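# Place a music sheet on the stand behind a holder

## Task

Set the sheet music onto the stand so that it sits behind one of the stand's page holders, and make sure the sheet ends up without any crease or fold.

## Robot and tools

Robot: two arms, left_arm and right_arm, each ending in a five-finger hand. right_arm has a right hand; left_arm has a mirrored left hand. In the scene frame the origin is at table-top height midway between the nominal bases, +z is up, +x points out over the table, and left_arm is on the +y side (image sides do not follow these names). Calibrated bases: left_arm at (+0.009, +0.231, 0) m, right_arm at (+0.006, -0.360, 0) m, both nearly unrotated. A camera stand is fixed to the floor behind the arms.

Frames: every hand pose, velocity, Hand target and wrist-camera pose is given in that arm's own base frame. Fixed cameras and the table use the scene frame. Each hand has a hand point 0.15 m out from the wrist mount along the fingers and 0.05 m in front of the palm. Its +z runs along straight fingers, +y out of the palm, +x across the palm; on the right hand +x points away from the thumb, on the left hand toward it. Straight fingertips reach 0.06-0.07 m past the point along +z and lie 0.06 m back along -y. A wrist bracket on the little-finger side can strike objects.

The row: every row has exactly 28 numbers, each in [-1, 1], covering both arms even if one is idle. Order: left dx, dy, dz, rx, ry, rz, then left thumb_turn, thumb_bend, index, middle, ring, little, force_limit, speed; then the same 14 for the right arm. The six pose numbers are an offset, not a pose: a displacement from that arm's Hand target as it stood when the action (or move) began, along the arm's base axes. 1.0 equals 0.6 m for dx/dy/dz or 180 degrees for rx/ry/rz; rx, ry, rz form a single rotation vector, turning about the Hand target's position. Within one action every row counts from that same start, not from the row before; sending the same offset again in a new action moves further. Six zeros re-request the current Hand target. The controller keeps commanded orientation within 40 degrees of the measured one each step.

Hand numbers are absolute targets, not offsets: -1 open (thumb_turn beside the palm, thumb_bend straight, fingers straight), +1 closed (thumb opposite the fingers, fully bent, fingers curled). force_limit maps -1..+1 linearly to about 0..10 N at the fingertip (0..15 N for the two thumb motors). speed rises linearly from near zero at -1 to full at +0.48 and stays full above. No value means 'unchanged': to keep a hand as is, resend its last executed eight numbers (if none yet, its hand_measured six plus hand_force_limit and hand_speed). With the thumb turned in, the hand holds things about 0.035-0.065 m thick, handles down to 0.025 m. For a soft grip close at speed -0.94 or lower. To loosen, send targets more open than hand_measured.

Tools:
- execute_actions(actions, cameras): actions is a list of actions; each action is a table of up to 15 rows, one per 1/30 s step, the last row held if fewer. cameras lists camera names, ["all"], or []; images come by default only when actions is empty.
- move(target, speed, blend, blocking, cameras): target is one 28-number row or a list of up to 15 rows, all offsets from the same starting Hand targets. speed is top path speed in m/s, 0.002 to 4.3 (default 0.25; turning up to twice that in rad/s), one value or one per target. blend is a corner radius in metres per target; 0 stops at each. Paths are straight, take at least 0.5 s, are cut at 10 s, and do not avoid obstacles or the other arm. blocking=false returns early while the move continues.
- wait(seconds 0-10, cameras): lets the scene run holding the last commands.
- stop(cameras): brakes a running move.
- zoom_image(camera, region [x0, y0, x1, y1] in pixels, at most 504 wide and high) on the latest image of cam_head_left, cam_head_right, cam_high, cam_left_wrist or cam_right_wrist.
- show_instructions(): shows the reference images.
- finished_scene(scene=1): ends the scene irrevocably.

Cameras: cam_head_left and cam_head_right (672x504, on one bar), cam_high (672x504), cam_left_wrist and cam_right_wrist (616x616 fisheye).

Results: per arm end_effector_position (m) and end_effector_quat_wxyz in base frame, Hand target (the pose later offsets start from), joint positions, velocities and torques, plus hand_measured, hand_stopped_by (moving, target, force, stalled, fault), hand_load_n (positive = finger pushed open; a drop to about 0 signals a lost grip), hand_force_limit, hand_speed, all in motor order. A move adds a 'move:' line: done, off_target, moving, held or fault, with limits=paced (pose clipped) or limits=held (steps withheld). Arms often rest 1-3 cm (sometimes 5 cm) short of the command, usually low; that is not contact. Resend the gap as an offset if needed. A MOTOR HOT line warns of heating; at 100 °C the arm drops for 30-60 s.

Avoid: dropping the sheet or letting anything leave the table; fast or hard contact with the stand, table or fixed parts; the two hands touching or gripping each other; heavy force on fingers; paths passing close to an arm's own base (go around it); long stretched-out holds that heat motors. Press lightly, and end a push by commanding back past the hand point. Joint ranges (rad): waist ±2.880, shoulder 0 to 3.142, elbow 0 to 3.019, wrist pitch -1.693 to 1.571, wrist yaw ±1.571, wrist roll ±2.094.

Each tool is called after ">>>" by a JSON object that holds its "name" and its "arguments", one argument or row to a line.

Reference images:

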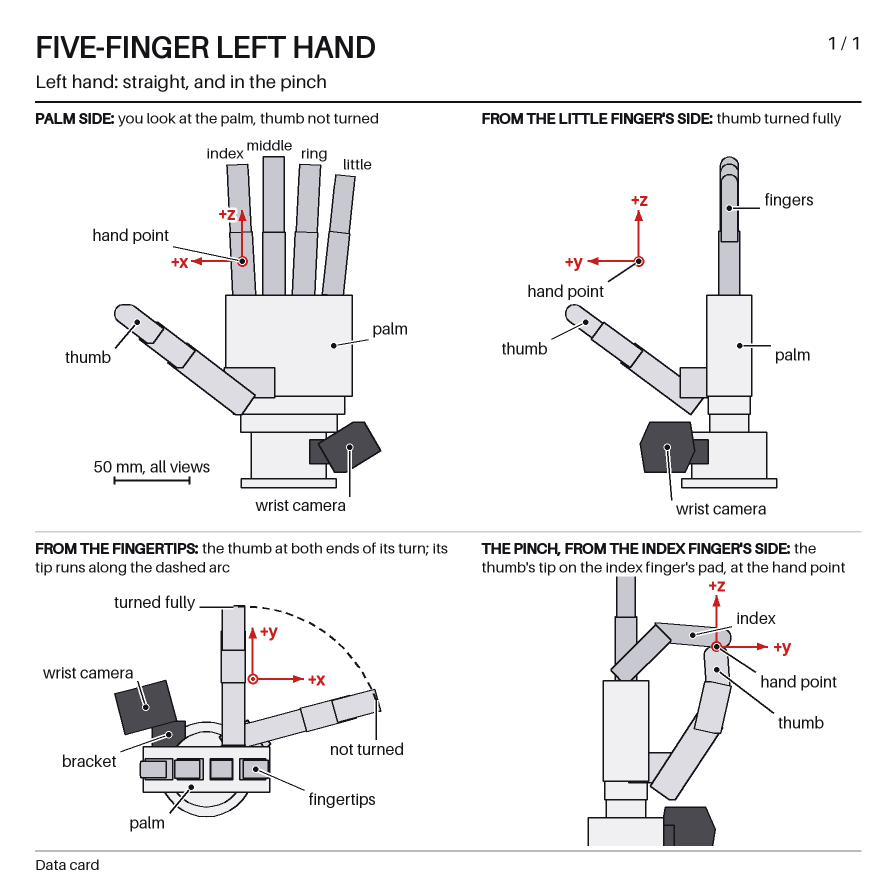

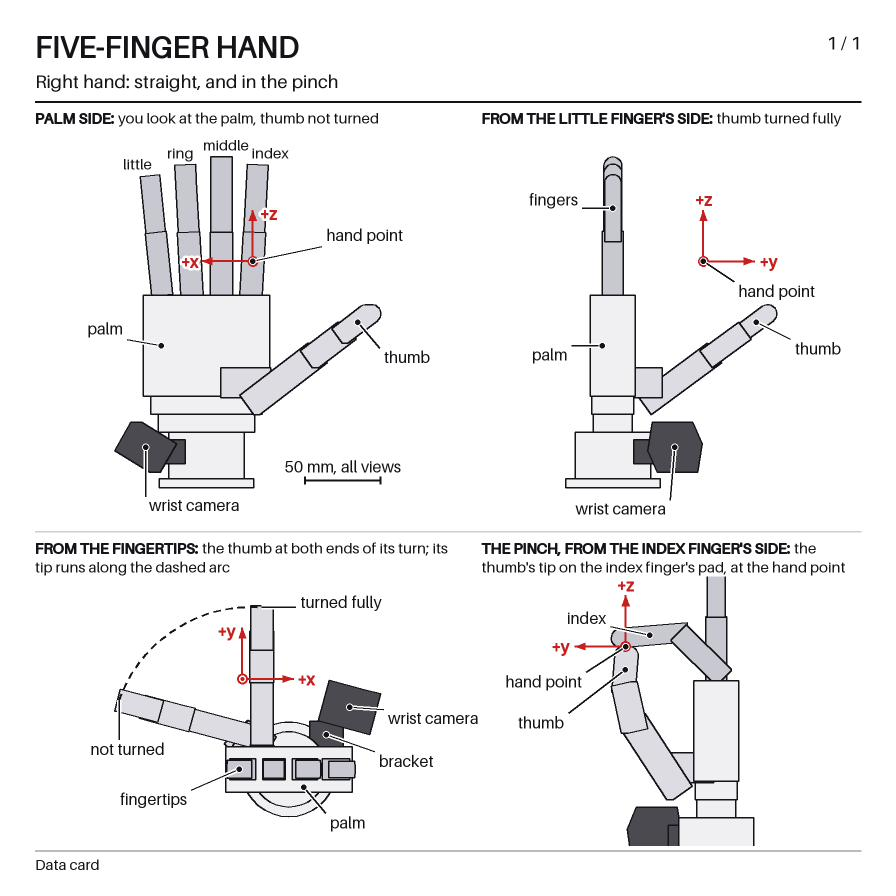

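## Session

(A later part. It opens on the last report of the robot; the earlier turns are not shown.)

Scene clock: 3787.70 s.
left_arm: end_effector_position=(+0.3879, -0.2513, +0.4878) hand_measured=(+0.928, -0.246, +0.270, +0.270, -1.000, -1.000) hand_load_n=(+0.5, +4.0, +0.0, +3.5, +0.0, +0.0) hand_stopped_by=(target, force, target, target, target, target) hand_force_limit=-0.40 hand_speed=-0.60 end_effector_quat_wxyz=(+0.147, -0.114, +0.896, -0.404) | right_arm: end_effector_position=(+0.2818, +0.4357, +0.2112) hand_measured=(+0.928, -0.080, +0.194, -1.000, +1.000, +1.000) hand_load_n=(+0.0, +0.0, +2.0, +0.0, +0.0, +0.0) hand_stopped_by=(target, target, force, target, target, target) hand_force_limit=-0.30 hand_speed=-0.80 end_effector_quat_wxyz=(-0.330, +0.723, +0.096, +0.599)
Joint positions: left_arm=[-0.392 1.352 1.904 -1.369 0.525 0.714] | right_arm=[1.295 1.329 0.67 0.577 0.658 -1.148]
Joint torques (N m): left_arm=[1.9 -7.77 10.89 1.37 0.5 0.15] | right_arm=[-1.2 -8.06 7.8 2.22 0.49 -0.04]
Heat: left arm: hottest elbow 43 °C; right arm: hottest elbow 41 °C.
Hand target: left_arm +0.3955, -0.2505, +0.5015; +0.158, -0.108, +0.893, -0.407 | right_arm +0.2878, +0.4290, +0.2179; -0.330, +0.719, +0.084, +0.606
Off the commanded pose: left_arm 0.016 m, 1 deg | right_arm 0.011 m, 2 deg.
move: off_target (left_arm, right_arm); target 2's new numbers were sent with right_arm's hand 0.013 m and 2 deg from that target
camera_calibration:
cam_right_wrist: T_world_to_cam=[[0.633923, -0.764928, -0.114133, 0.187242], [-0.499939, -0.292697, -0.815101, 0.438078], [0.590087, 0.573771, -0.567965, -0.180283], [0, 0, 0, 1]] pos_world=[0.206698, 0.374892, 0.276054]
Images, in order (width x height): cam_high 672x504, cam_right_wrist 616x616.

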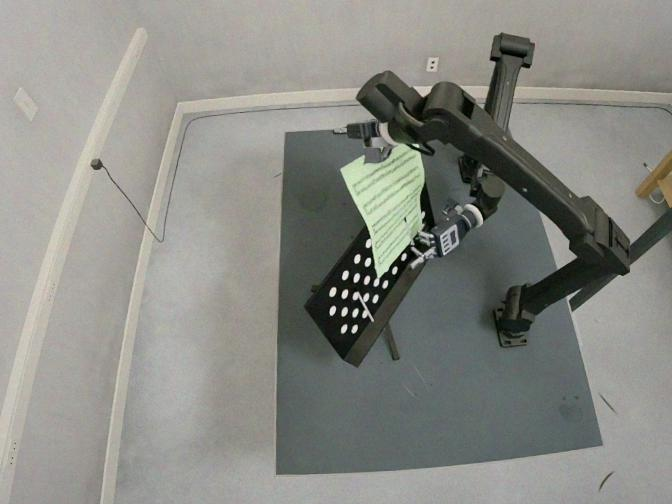

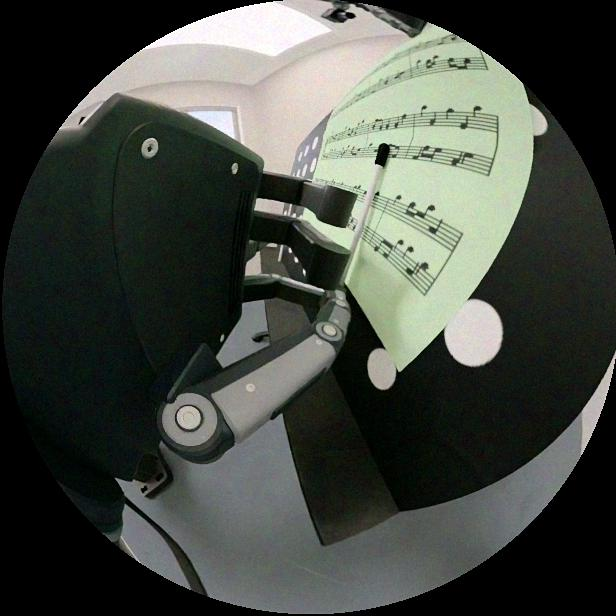

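>>> {"name": "move", "arguments": {
  "target": [
    [0,0,0,0,0,0,0.928,-0.1,0.27,0.27,-1,-1,-0.4,-0.6,0,0,0,0,0,0,0.928,-0.08,0.369,-1,1,1,0.2,-0.8],
    [0,0,0,0,0,0,0.928,-0.1,0.27,0.27,-1,-1,-0.4,-0.6,-0.022,0.0202,0.012,0,0,0,0.928,-0.08,0.369,-1,1,1,0.2,-0.8]
  ],
  "speed": 0.03,
  "cameras": ["cam_right_wrist","cam_high"]
}}

>>> {"name": "zoom_image", "arguments": {
  "camera": "cam_right_wrist",
  "region": [300, 140, 440, 400]
}}

>>> {"name": "zoom_image", "arguments": {
  "camera": "cam_high",
  "region": [385, 210, 435, 260]
}}

Scene clock: 3802.60 s.
left_arm: end_effector_position=(+0.3879, -0.2513, +0.4878) hand_measured=(+0.928, -0.246, +0.270, +0.270, -1.000, -1.000) hand_load_n=(+1.0, +4.0, +0.0, +3.5, +0.0, +0.0) hand_stopped_by=(target, force, target, target, target, target) hand_force_limit=-0.40 hand_speed=-0.60 end_effector_quat_wxyz=(+0.147, -0.114, +0.896, -0.404) | right_arm: end_effector_position=(+0.2777, +0.4337, +0.2113) hand_measured=(+0.928, -0.080, +0.208, -1.000, +1.000, +1.000) hand_load_n=(+0.0, +1.0, +7.5, +0.0, +0.0, +0.0) hand_stopped_by=(target, target, force, target, target, target) hand_force_limit=0.20 hand_speed=-0.80 end_effector_quat_wxyz=(-0.325, +0.724, +0.087, +0.602)
Joint positions: left_arm=[-0.392 1.352 1.904 -1.369 0.525 0.714] | right_arm=[1.311 1.329 0.67 0.576 0.694 -1.142]
Joint torques (N m): left_arm=[1.9 -7.82 10.88 1.36 0.5 0.15] | right_arm=[0.62 -7.59 10.15 1.14 0.71 -0.06]
Heat: left arm: hottest elbow 44 °C; right arm: hottest elbow 41 °C.
Hand target: left_arm +0.3955, -0.2505, +0.5015; +0.158, -0.108, +0.893, -0.407 | right_arm +0.2746, +0.4411, +0.2252; -0.331, +0.719, +0.084, +0.606
Off the commanded pose: left_arm 0.016 m, 1 deg | right_arm 0.016 m, 1 deg.
move: off_target (left_arm, right_arm)
camera_calibration:
cam_right_wrist: T_world_to_cam=[[0.617786, -0.777574, -0.117127, 0.198888], [-0.506359, -0.27942, -0.815798, 0.43174], [0.601615, 0.563297, -0.566353, -0.175604], [0, 0, 0, 1]] pos_world=[0.201391, 0.374204, 0.276054]
Images, in order (width x height): cam_high 672x504, cam_right_wrist 616x616.

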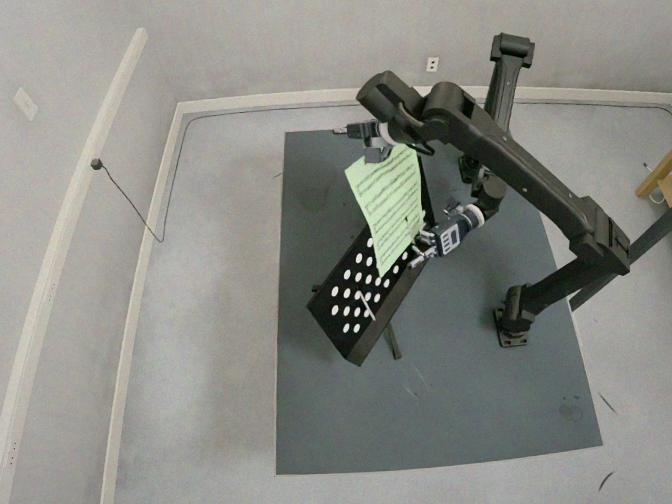

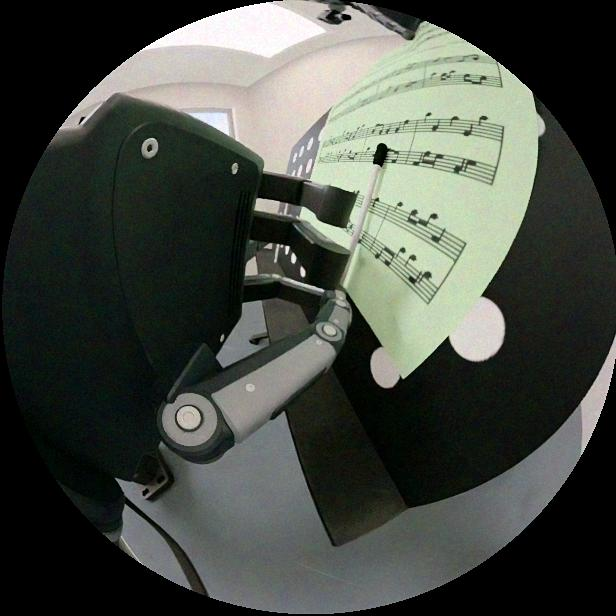

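Scaled by 1.938 from the camera's 616x616 image, which has a finer 880x880 frame.

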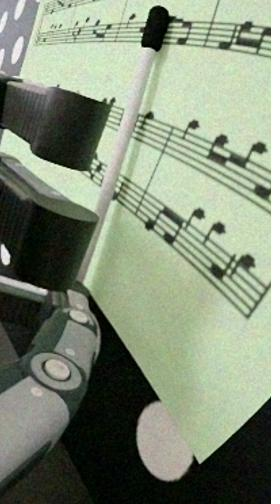

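Scaled by 10.080 from the camera's 672x504 image, which has a finer 960x720 frame.

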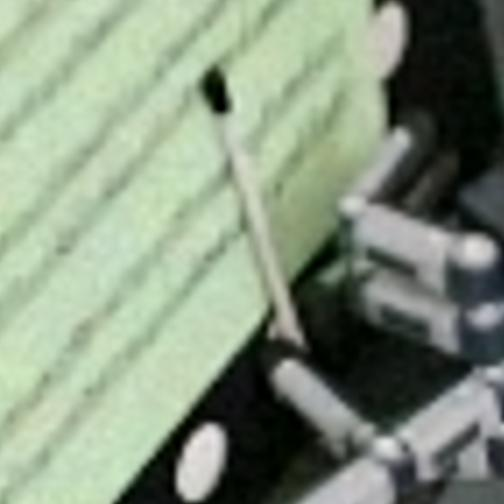

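>>> {"name": "move", "arguments": {
  "target": [
    [0,0,-0.0275,0,0,0,0.928,-0.1,0.27,0.27,-1,-1,-0.4,-0.6,0,0,0,0,0,0,0.928,-0.08,0.369,-1,1,1,0.2,-0.8]
  ],
  "speed": 0.03,
  "cameras": ["cam_right_wrist","cam_high","cam_head_right"]
}}

>>> {"name": "zoom_image", "arguments": {
  "camera": "cam_right_wrist",
  "region": [300, 140, 440, 400]
}}

>>> {"name": "zoom_image", "arguments": {
  "camera": "cam_high",
  "region": [385, 210, 435, 260]
}}

Scene clock: 3817.57 s.
left_arm: end_effector_position=(+0.3909, -0.2525, +0.4838) hand_measured=(+0.928, -0.246, +0.270, +0.270, -1.000, -1.000) hand_load_n=(+0.5, +4.0, +0.0, +3.5, +0.0, +0.0) hand_stopped_by=(target, force, target, target, target, target) hand_force_limit=-0.40 hand_speed=-0.60 end_effector_quat_wxyz=(+0.148, -0.113, +0.895, -0.404) | right_arm: end_effector_position=(+0.2777, +0.4337, +0.2113) hand_measured=(+0.928, -0.080, +0.208, -1.000, +1.000, +1.000) hand_load_n=(+0.5, +1.0, +7.5, +0.0, +0.0, +0.0) hand_stopped_by=(target, target, force, target, target, target) hand_force_limit=0.20 hand_speed=-0.80 end_effector_quat_wxyz=(-0.325, +0.724, +0.087, +0.602)
Joint positions: left_arm=[-0.392 1.352 1.89 -1.353 0.525 0.714] | right_arm=[1.311 1.329 0.67 0.576 0.694 -1.142]
Joint torques (N m): left_arm=[1.9 -9.93 6.84 2.71 0.5 0.15] | right_arm=[0.56 -7.59 10.17 1.1 0.72 -0.07]
Heat: left arm: hottest elbow 44 °C; right arm: hottest elbow 41 °C.
Hand target: left_arm +0.3955, -0.2506, +0.4850; +0.158, -0.108, +0.893, -0.407 | right_arm +0.2746, +0.4411, +0.2252; -0.331, +0.719, +0.084, +0.606
Off the commanded pose: left_arm 0.005 m, 1 deg | right_arm 0.016 m, 1 deg.
move: off_target (right_arm)
camera_calibration:
cam_right_wrist: T_world_to_cam=[[0.617786, -0.777574, -0.117127, 0.198888], [-0.506359, -0.27942, -0.815798, 0.43174], [0.601615, 0.563297, -0.566353, -0.175604], [0, 0, 0, 1]] pos_world=[0.201391, 0.374204, 0.276054]
Images, in order (width x height): cam_head_right 672x504, cam_high 672x504, cam_right_wrist 616x616.

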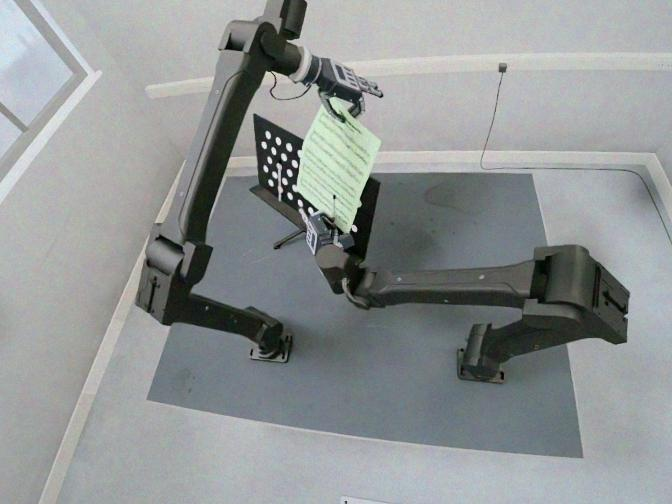

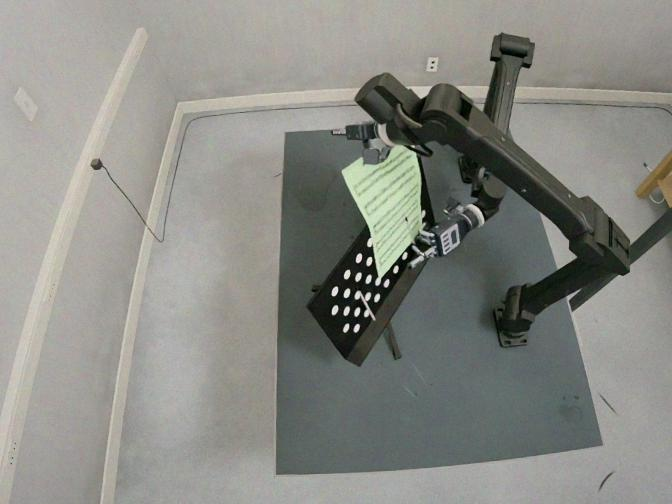

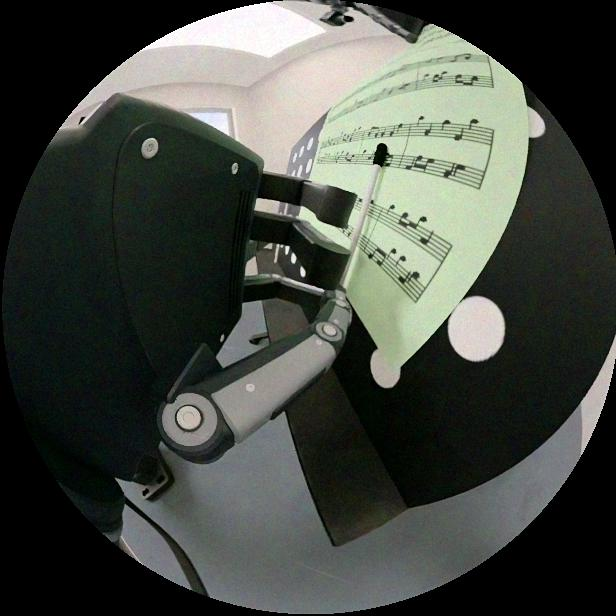

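Scaled by 1.938 from the camera's 616x616 image, which has a finer 880x880 frame.

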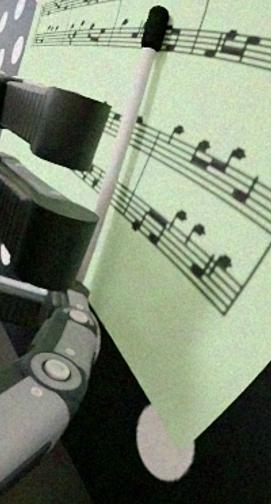

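Scaled by 10.080 from the camera's 672x504 image, which has a finer 960x720 frame.

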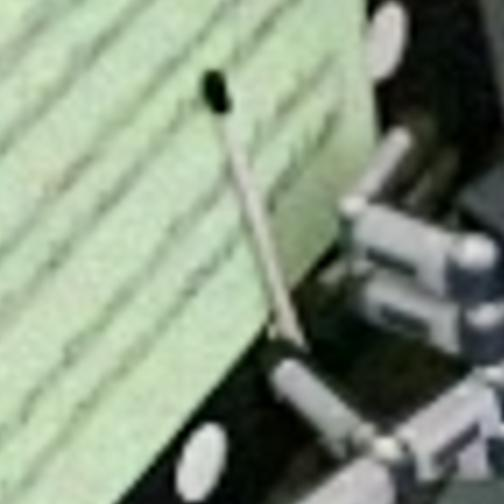

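>>> {"name": "move", "arguments": {
  "target": [
    [-0.004,0.004,-0.025,0,0,0,0.928,-0.1,0.27,0.27,-1,-1,-0.4,-0.6,0,0,0,0,0,0,0.928,-0.08,0.369,-1,1,1,0.2,-0.8]
  ],
  "speed": 0.03,
  "cameras": ["cam_right_wrist","cam_high","cam_head_right"]
}}

>>> {"name": "zoom_image", "arguments": {
  "camera": "cam_right_wrist",
  "region": [300, 140, 440, 400]
}}

>>> {"name": "zoom_image", "arguments": {
  "camera": "cam_high",
  "region": [325, 140, 445, 290]
}}

Scene clock: 3827.50 s.
left_arm: end_effector_position=(+0.3926, -0.2521, +0.4640) hand_measured=(+0.928, -0.246, +0.270, +0.270, -1.000, -1.000) hand_load_n=(+0.5, +4.0, +0.0, +3.5, +0.0, +0.0) hand_stopped_by=(target, force, target, target, target, target) hand_force_limit=-0.40 hand_speed=-0.60 end_effector_quat_wxyz=(+0.144, -0.115, +0.897, -0.402) | right_arm: end_effector_position=(+0.2775, +0.4338, +0.2113) hand_measured=(+0.928, -0.080, +0.208, -1.000, +1.000, +1.000) hand_load_n=(+0.5, +1.0, +7.5, +0.0, +0.0, +0.0) hand_stopped_by=(target, target, force, target, target, target) hand_force_limit=0.20 hand_speed=-0.80 end_effector_quat_wxyz=(-0.325, +0.724, +0.087, +0.602)
Joint positions: left_arm=[-0.39 1.336 1.82 -1.31 0.527 0.717] | right_arm=[1.311 1.329 0.67 0.576 0.694 -1.142]
Joint torques (N m): left_arm=[2.08 -11.05 6.94 2.7 0.51 0.15] | right_arm=[0.56 -7.65 10.13 1.14 0.72 -0.07]
Heat: left arm: hottest elbow 42 °C; right arm: hottest elbow 41 °C.
Hand target: left_arm +0.3933, -0.2482, +0.4699; +0.158, -0.109, +0.893, -0.407 | right_arm +0.2745, +0.4412, +0.2252; -0.331, +0.719, +0.084, +0.606
Off the commanded pose: left_arm 0.007 m, 2 deg | right_arm 0.016 m, 1 deg.
move: off_target (right_arm)
camera_calibration:
cam_right_wrist: T_world_to_cam=[[0.618072, -0.777334, -0.117213, 0.198904], [-0.506282, -0.27954, -0.815804, 0.431749], [0.601386, 0.563569, -0.566326, -0.175663], [0, 0, 0, 1]] pos_world=[0.201291, 0.374304, 0.276053]
Images, in order (width x height): cam_head_right 672x504, cam_high 672x504, cam_right_wrist 616x616.

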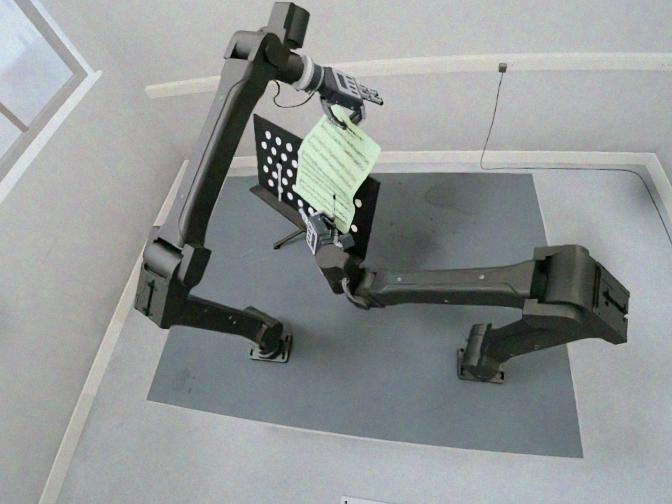

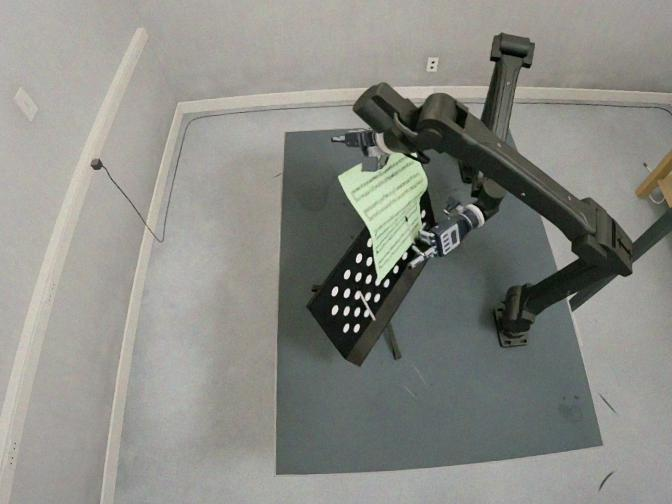

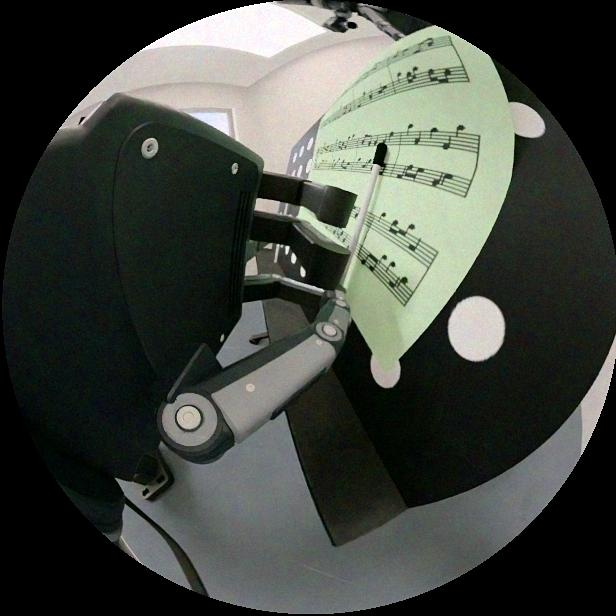

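Scaled by 1.938 from the camera's 616x616 image, which has a finer 880x880 frame.

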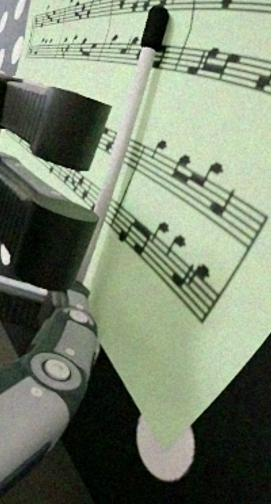

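Scaled by 3.360 from the camera's 672x504 image, which has a finer 960x720 frame.

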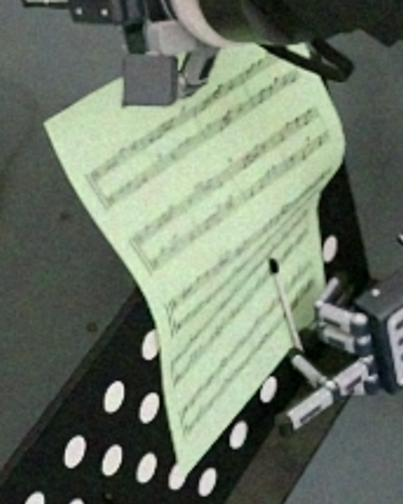

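>>> {"name": "zoom_image", "arguments": {
  "camera": "cam_high",
  "region": [340, 275, 400, 335]
}}

>>> {"name": "zoom_image", "arguments": {
  "camera": "cam_head_right",
  "region": [255, 150, 305, 220]
}}

Scaled by 8.400 from the camera's 672x504 image, which has a finer 960x720 frame.

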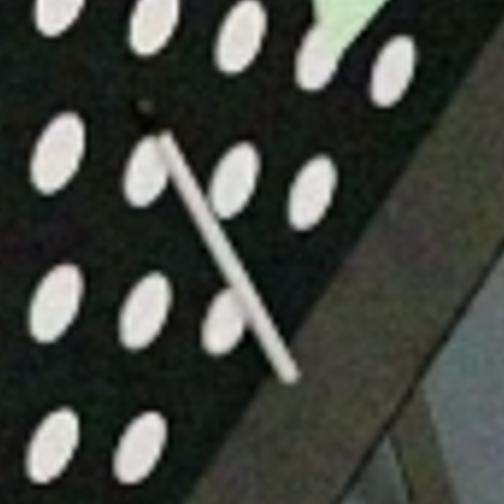

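Scaled by 7.200 from the camera's 672x504 image, which has a finer 960x720 frame.

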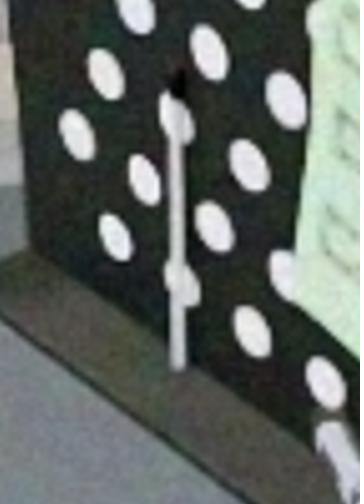

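>>> {"name": "move", "arguments": {
  "target": [
    [0.004,-0.004,0.05,0,0,0,0.928,-0.1,0.27,0.27,-1,-1,-0.4,-0.6,0,0,0,0,0,0,0.928,-0.08,0.369,-1,1,1,0.2,-0.8]
  ],
  "speed": 0.04,
  "cameras": ["cam_right_wrist","cam_high","cam_head_right","cam_left_wrist"]
}}

>>> {"name": "zoom_image", "arguments": {
  "camera": "cam_high",
  "region": [325, 120, 445, 290]
}}

>>> {"name": "zoom_image", "arguments": {
  "camera": "cam_head_right",
  "region": [240, 60, 400, 260]
}}

Scene clock: 3923.13 s.
left_arm: end_effector_position=(+0.3891, -0.2506, +0.4855) hand_measured=(+0.928, -0.246, +0.270, +0.270, -1.000, -1.000) hand_load_n=(+1.0, +4.5, +0.0, +3.5, +0.0, +0.0) hand_stopped_by=(target, force, target, target, target, target) hand_force_limit=-0.40 hand_speed=-0.60 end_effector_quat_wxyz=(+0.147, -0.113, +0.896, -0.403) | right_arm: end_effector_position=(+0.2776, +0.4337, +0.2113) hand_measured=(+0.928, -0.080, +0.208, -1.000, +1.000, +1.000) hand_load_n=(+0.0, +1.0, +7.5, +0.0, +0.0, +0.0) hand_stopped_by=(target, target, force, target, target, target) hand_force_limit=0.20 hand_speed=-0.80 end_effector_quat_wxyz=(-0.325, +0.724, +0.087, +0.602)
Joint positions: left_arm=[-0.39 1.352 1.897 -1.365 0.527 0.717] | right_arm=[1.311 1.329 0.67 0.576 0.695 -1.142]
Joint torques (N m): left_arm=[1.67 -8 10.88 1.37 0.42 0.11] | right_arm=[0.67 -7.65 10.13 1.14 0.71 -0.06]
Heat: left arm: hottest elbow 38 °C; right arm: hottest elbow 42 °C.
Hand target: left_arm +0.3956, -0.2506, +0.4998; +0.158, -0.109, +0.893, -0.407 | right_arm +0.2745, +0.4411, +0.2252; -0.331, +0.719, +0.084, +0.606
Off the commanded pose: left_arm 0.016 m, 1 deg | right_arm 0.016 m, 1 deg.
move: off_target (left_arm, right_arm)
camera_calibration:
cam_left_wrist: T_world_to_cam=[[-0.115713, -0.69719, 0.707486, -0.474167], [-0.97076, 0.230198, 0.068075, 0.395209], [-0.210323, -0.678922, -0.703441, 0.369376], [0, 0, 0, 1]] pos_world=[0.406474, -0.170784, 0.568396]
cam_right_wrist: T_world_to_cam=[[0.617749, -0.777609, -0.117092, 0.198961], [-0.506328, -0.279391, -0.815826, 0.43168], [0.601679, 0.563263, -0.566319, -0.175554], [0, 0, 0, 1]] pos_world=[0.201291, 0.374204, 0.276053]
Images, in order (width x height): cam_head_right 672x504, cam_high 672x504, cam_left_wrist 616x616, cam_right_wrist 616x616.

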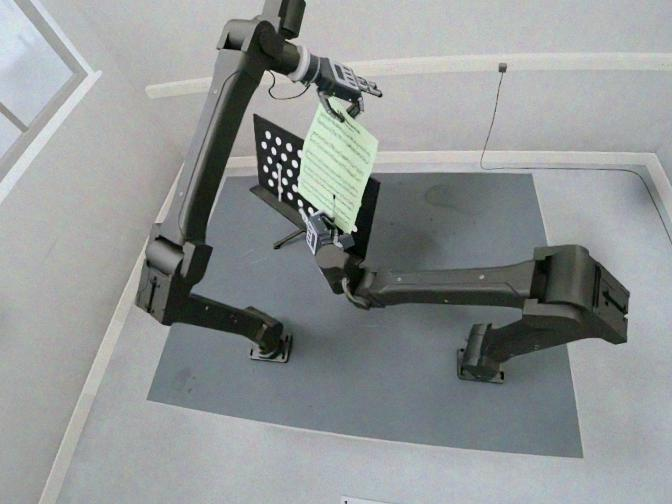

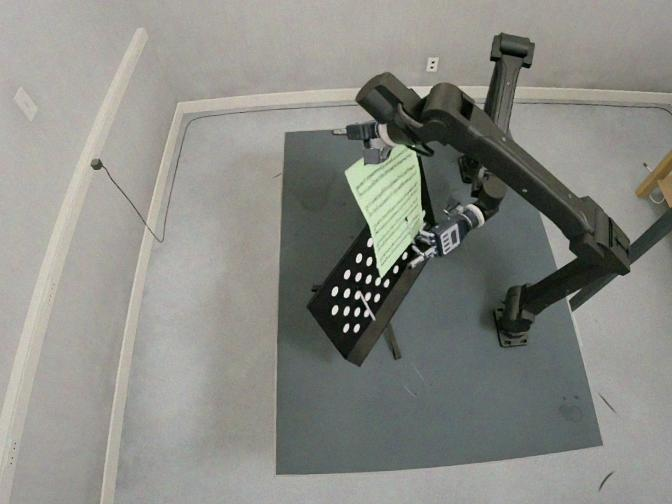

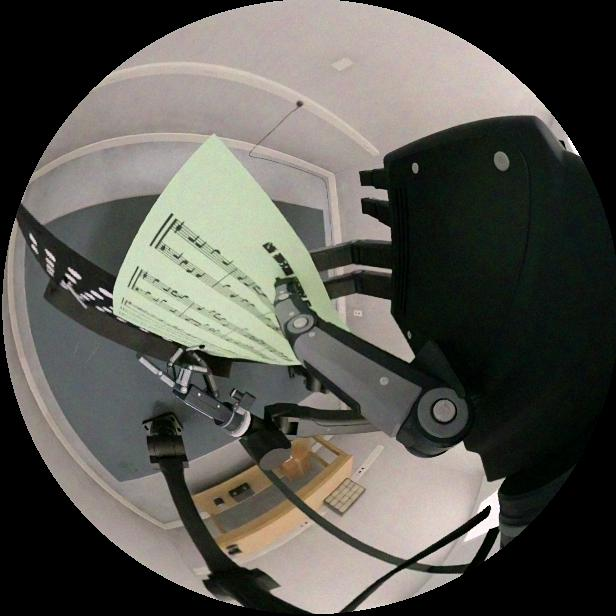

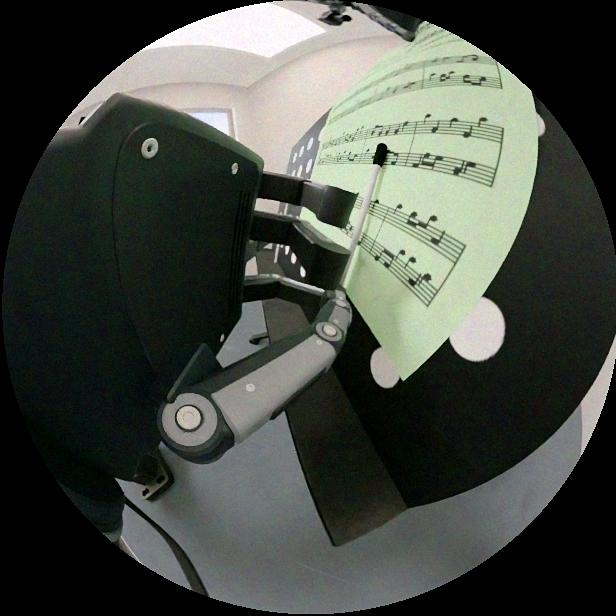

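Scaled by 2.965 from the camera's 672x504 image, which has a finer 960x720 frame.

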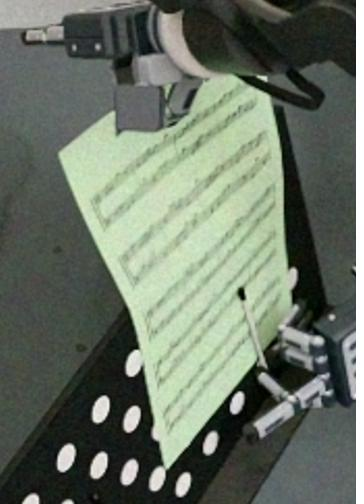

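Scaled by 2.520 from the camera's 672x504 image, which has a finer 960x720 frame.

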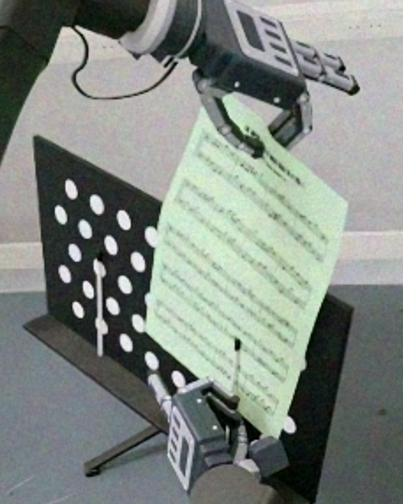

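>>> {"name": "move", "arguments": {
  "target": [
    [0,0,0,0,0,0,0.928,-0.1,0.27,0.27,-1,-1,-0.4,-0.6,0.016,-0.0147,-0.0087,0,0,0,0.928,-0.08,0.369,-1,1,1,0.2,-0.8],
    [0,0,0,0,0,0,0.928,-0.4,0.27,0.27,-1,-1,-0.4,-0.7,0.016,-0.0147,-0.0087,0,0,0,0.928,-0.08,0.369,-1,1,1,0.2,-0.8]
  ],
  "speed": 0.03,
  "cameras": ["cam_right_wrist","cam_high","cam_head_right","cam_left_wrist"]
}}

>>> {"name": "zoom_image", "arguments": {
  "camera": "cam_high",
  "region": [325, 120, 445, 290]
}}

>>> {"name": "zoom_image", "arguments": {
  "camera": "cam_head_right",
  "region": [240, 60, 400, 260]
}}

Scene clock: 3991.70 s.
left_arm: end_effector_position=(+0.3891, -0.2506, +0.4855) hand_measured=(+0.928, -0.400, +0.270, +0.270, -1.000, -1.000) hand_load_n=(+0.0, +0.0, +0.0, +0.0, +0.0, +0.0) hand_stopped_by=(target, target, target, target, target, target) hand_force_limit=-0.40 hand_speed=-0.70 end_effector_quat_wxyz=(+0.147, -0.113, +0.896, -0.403) | right_arm: end_effector_position=(+0.2790, +0.4348, +0.2111) hand_measured=(+0.928, -0.080, +0.210, -1.000, +1.000, +1.000) hand_load_n=(+0.0, +0.0, +0.0, +0.0, +0.0, +0.0) hand_stopped_by=(target, target, force, target, target, target) hand_force_limit=0.20 hand_speed=-0.80 end_effector_quat_wxyz=(-0.328, +0.724, +0.090, +0.600)
Joint positions: left_arm=[-0.39 1.352 1.897 -1.365 0.527 0.717] | right_arm=[1.305 1.329 0.67 0.576 0.679 -1.143]
Joint torques (N m): left_arm=[1.73 -8 10.89 1.37 0.42 0.12] | right_arm=[-1.03 -7.94 8.42 1.96 0.12 -0.09]
Heat: left arm: hottest elbow 41 °C; right arm: hottest elbow 42 °C.
Hand target: left_arm +0.3956, -0.2506, +0.4998; +0.158, -0.109, +0.893, -0.407 | right_arm +0.2841, +0.4323, +0.2200; -0.331, +0.719, +0.084, +0.606
Off the commanded pose: left_arm 0.016 m, 1 deg | right_arm 0.010 m, 1 deg.
move: off_target (left_arm); target 2's new numbers were sent with left_arm's hand 0.016 m and 1 deg from that target
camera_calibration:
cam_left_wrist: T_world_to_cam=[[-0.115713, -0.69719, 0.707486, -0.474167], [-0.97076, 0.230198, 0.068075, 0.395209], [-0.210323, -0.678922, -0.703441, 0.369376], [0, 0, 0, 1]] pos_world=[0.406474, -0.170784, 0.568396]
cam_right_wrist: T_world_to_cam=[[0.624784, -0.771931, -0.117335, 0.194529], [-0.504337, -0.284261, -0.815377, 0.434019], [0.596061, 0.568611, -0.566915, -0.177734], [0, 0, 0, 1]] pos_world=[0.203294, 0.374599, 0.275954]
Images, in order (width x height): cam_head_right 672x504, cam_high 672x504, cam_left_wrist 616x616, cam_right_wrist 616x616.

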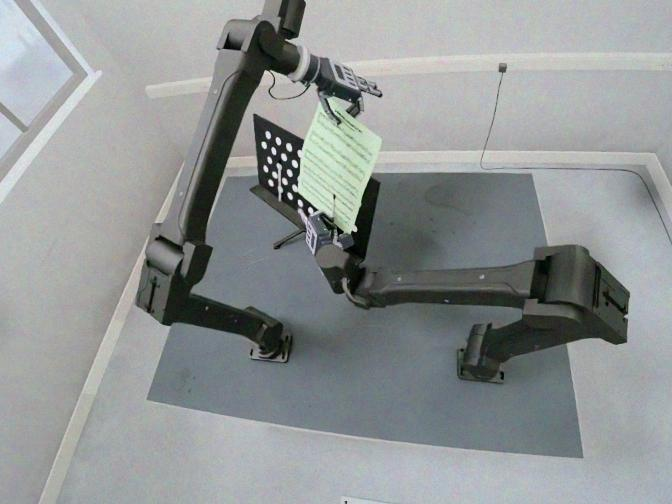

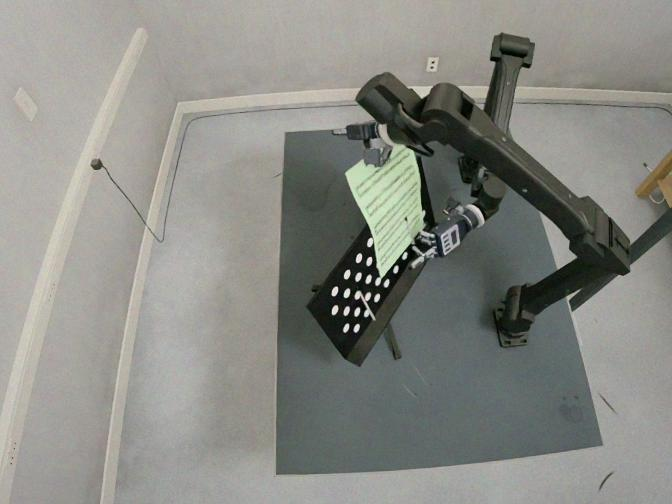

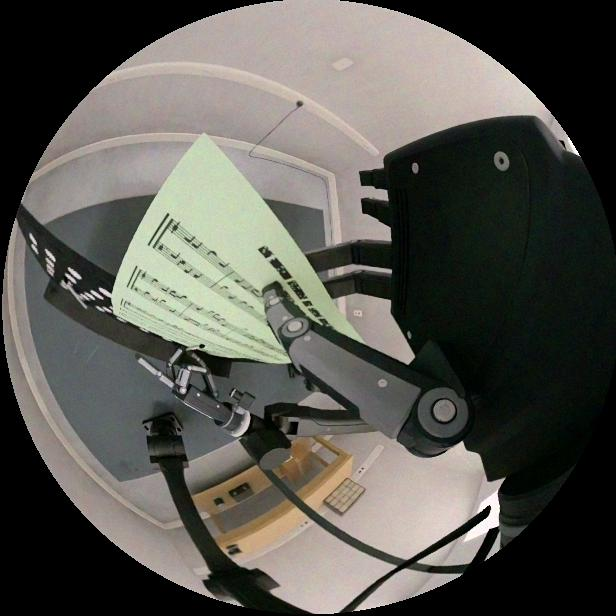

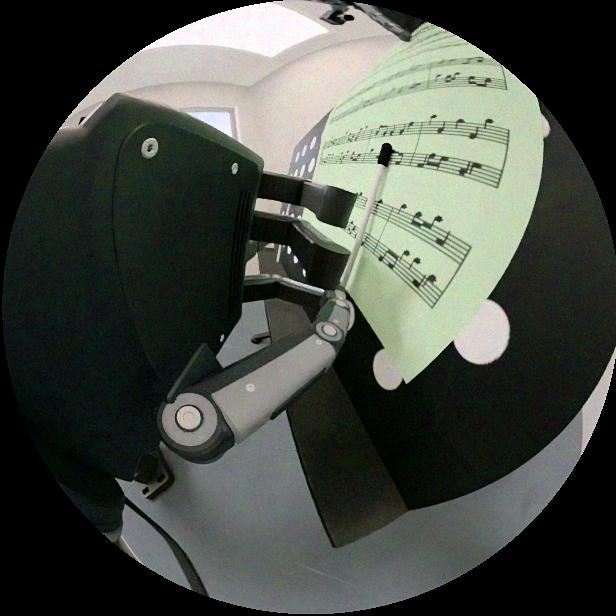

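Scaled by 2.965 from the camera's 672x504 image, which has a finer 960x720 frame.

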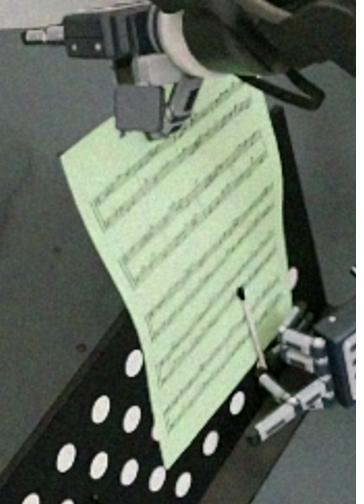

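Scaled by 2.520 from the camera's 672x504 image, which has a finer 960x720 frame.

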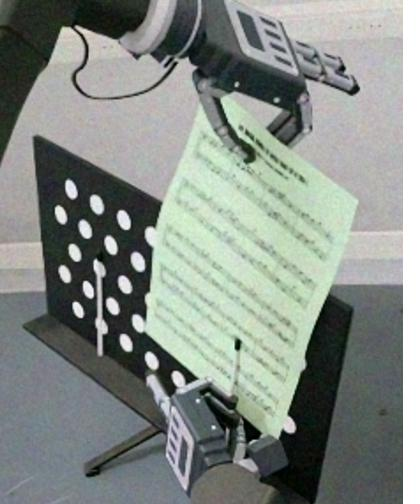

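>>> {"name": "move", "arguments": {
  "target": [
    [0,0,0,0,0,0,0.928,-0.95,0.27,0.27,-1,-1,-0.4,-0.5,0,0,0,0,0,0,0.928,-0.08,0.369,-1,1,1,0.2,-0.8],
    [0,0,0,0,0,0,0.928,-0.95,0.0,0.0,-1,-1,-0.4,-0.7,0,0,0,0,0,0,0.928,-0.08,0.369,-1,1,1,0.2,-0.8]
  ],
  "speed": 0.03,
  "cameras": ["cam_high","cam_head_right","cam_left_wrist"]
}}

>>> {"name": "zoom_image", "arguments": {
  "camera": "cam_head_right",
  "region": [240, 60, 400, 260]
}}

Scene clock: 4001.73 s.
left_arm: end_effector_position=(+0.3891, -0.2506, +0.4855) hand_measured=(+0.928, -0.950, +0.000, +0.000, -1.000, -1.000) hand_load_n=(+0.0, +0.0, +0.0, +0.0, +0.0, +0.0) hand_stopped_by=(target, target, target, target, target, target) hand_force_limit=-0.40 hand_speed=-0.70 end_effector_quat_wxyz=(+0.147, -0.113, +0.896, -0.403) | right_arm: end_effector_position=(+0.2790, +0.4348, +0.2111) hand_measured=(+0.928, -0.080, +0.210, -1.000, +1.000, +1.000) hand_load_n=(+0.0, +0.0, +0.0, +0.0, +0.0, +0.0) hand_stopped_by=(target, target, force, target, target, target) hand_force_limit=0.20 hand_speed=-0.80 end_effector_quat_wxyz=(-0.328, +0.724, +0.090, +0.600)
Joint positions: left_arm=[-0.39 1.352 1.897 -1.365 0.527 0.717] | right_arm=[1.305 1.329 0.67 0.576 0.679 -1.143]
Joint torques (N m): left_arm=[1.73 -8 10.89 1.37 0.42 0.11] | right_arm=[-1.14 -8 8.43 1.98 0.12 -0.08]
Heat: left arm: hottest elbow 42 °C; right arm: hottest elbow 42 °C.
Hand target: left_arm +0.3956, -0.2506, +0.4998; +0.158, -0.109, +0.893, -0.407 | right_arm +0.2841, +0.4323, +0.2200; -0.331, +0.719, +0.084, +0.606
Off the commanded pose: left_arm 0.016 m, 1 deg | right_arm 0.010 m, 1 deg.
move: off_target (left_arm); target 2's new numbers were sent with left_arm's hand 0.016 m and 1 deg from that target
camera_calibration:
cam_left_wrist: T_world_to_cam=[[-0.115713, -0.69719, 0.707486, -0.474167], [-0.97076, 0.230198, 0.068075, 0.395209], [-0.210323, -0.678922, -0.703441, 0.369376], [0, 0, 0, 1]] pos_world=[0.406474, -0.170784, 0.568396]
Images, in order (width x height): cam_head_right 672x504, cam_high 672x504, cam_left_wrist 616x616.

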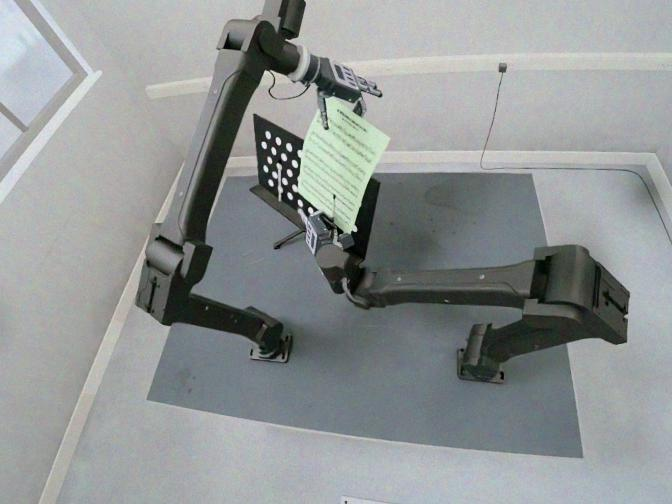

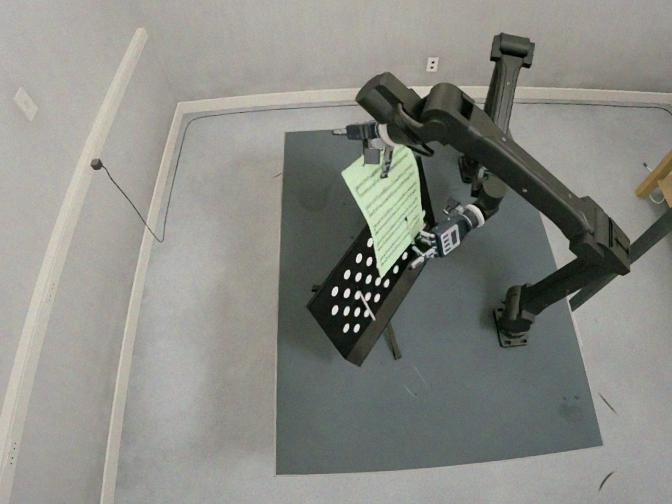

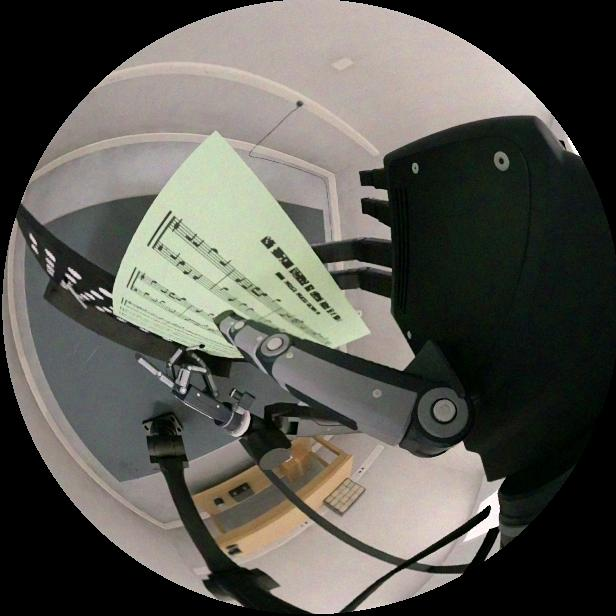

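Scaled by 2.520 from the camera's 672x504 image, which has a finer 960x720 frame.

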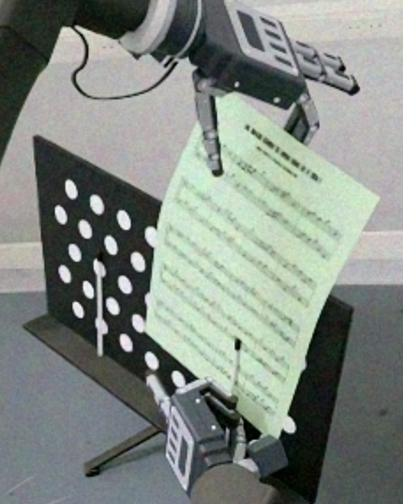

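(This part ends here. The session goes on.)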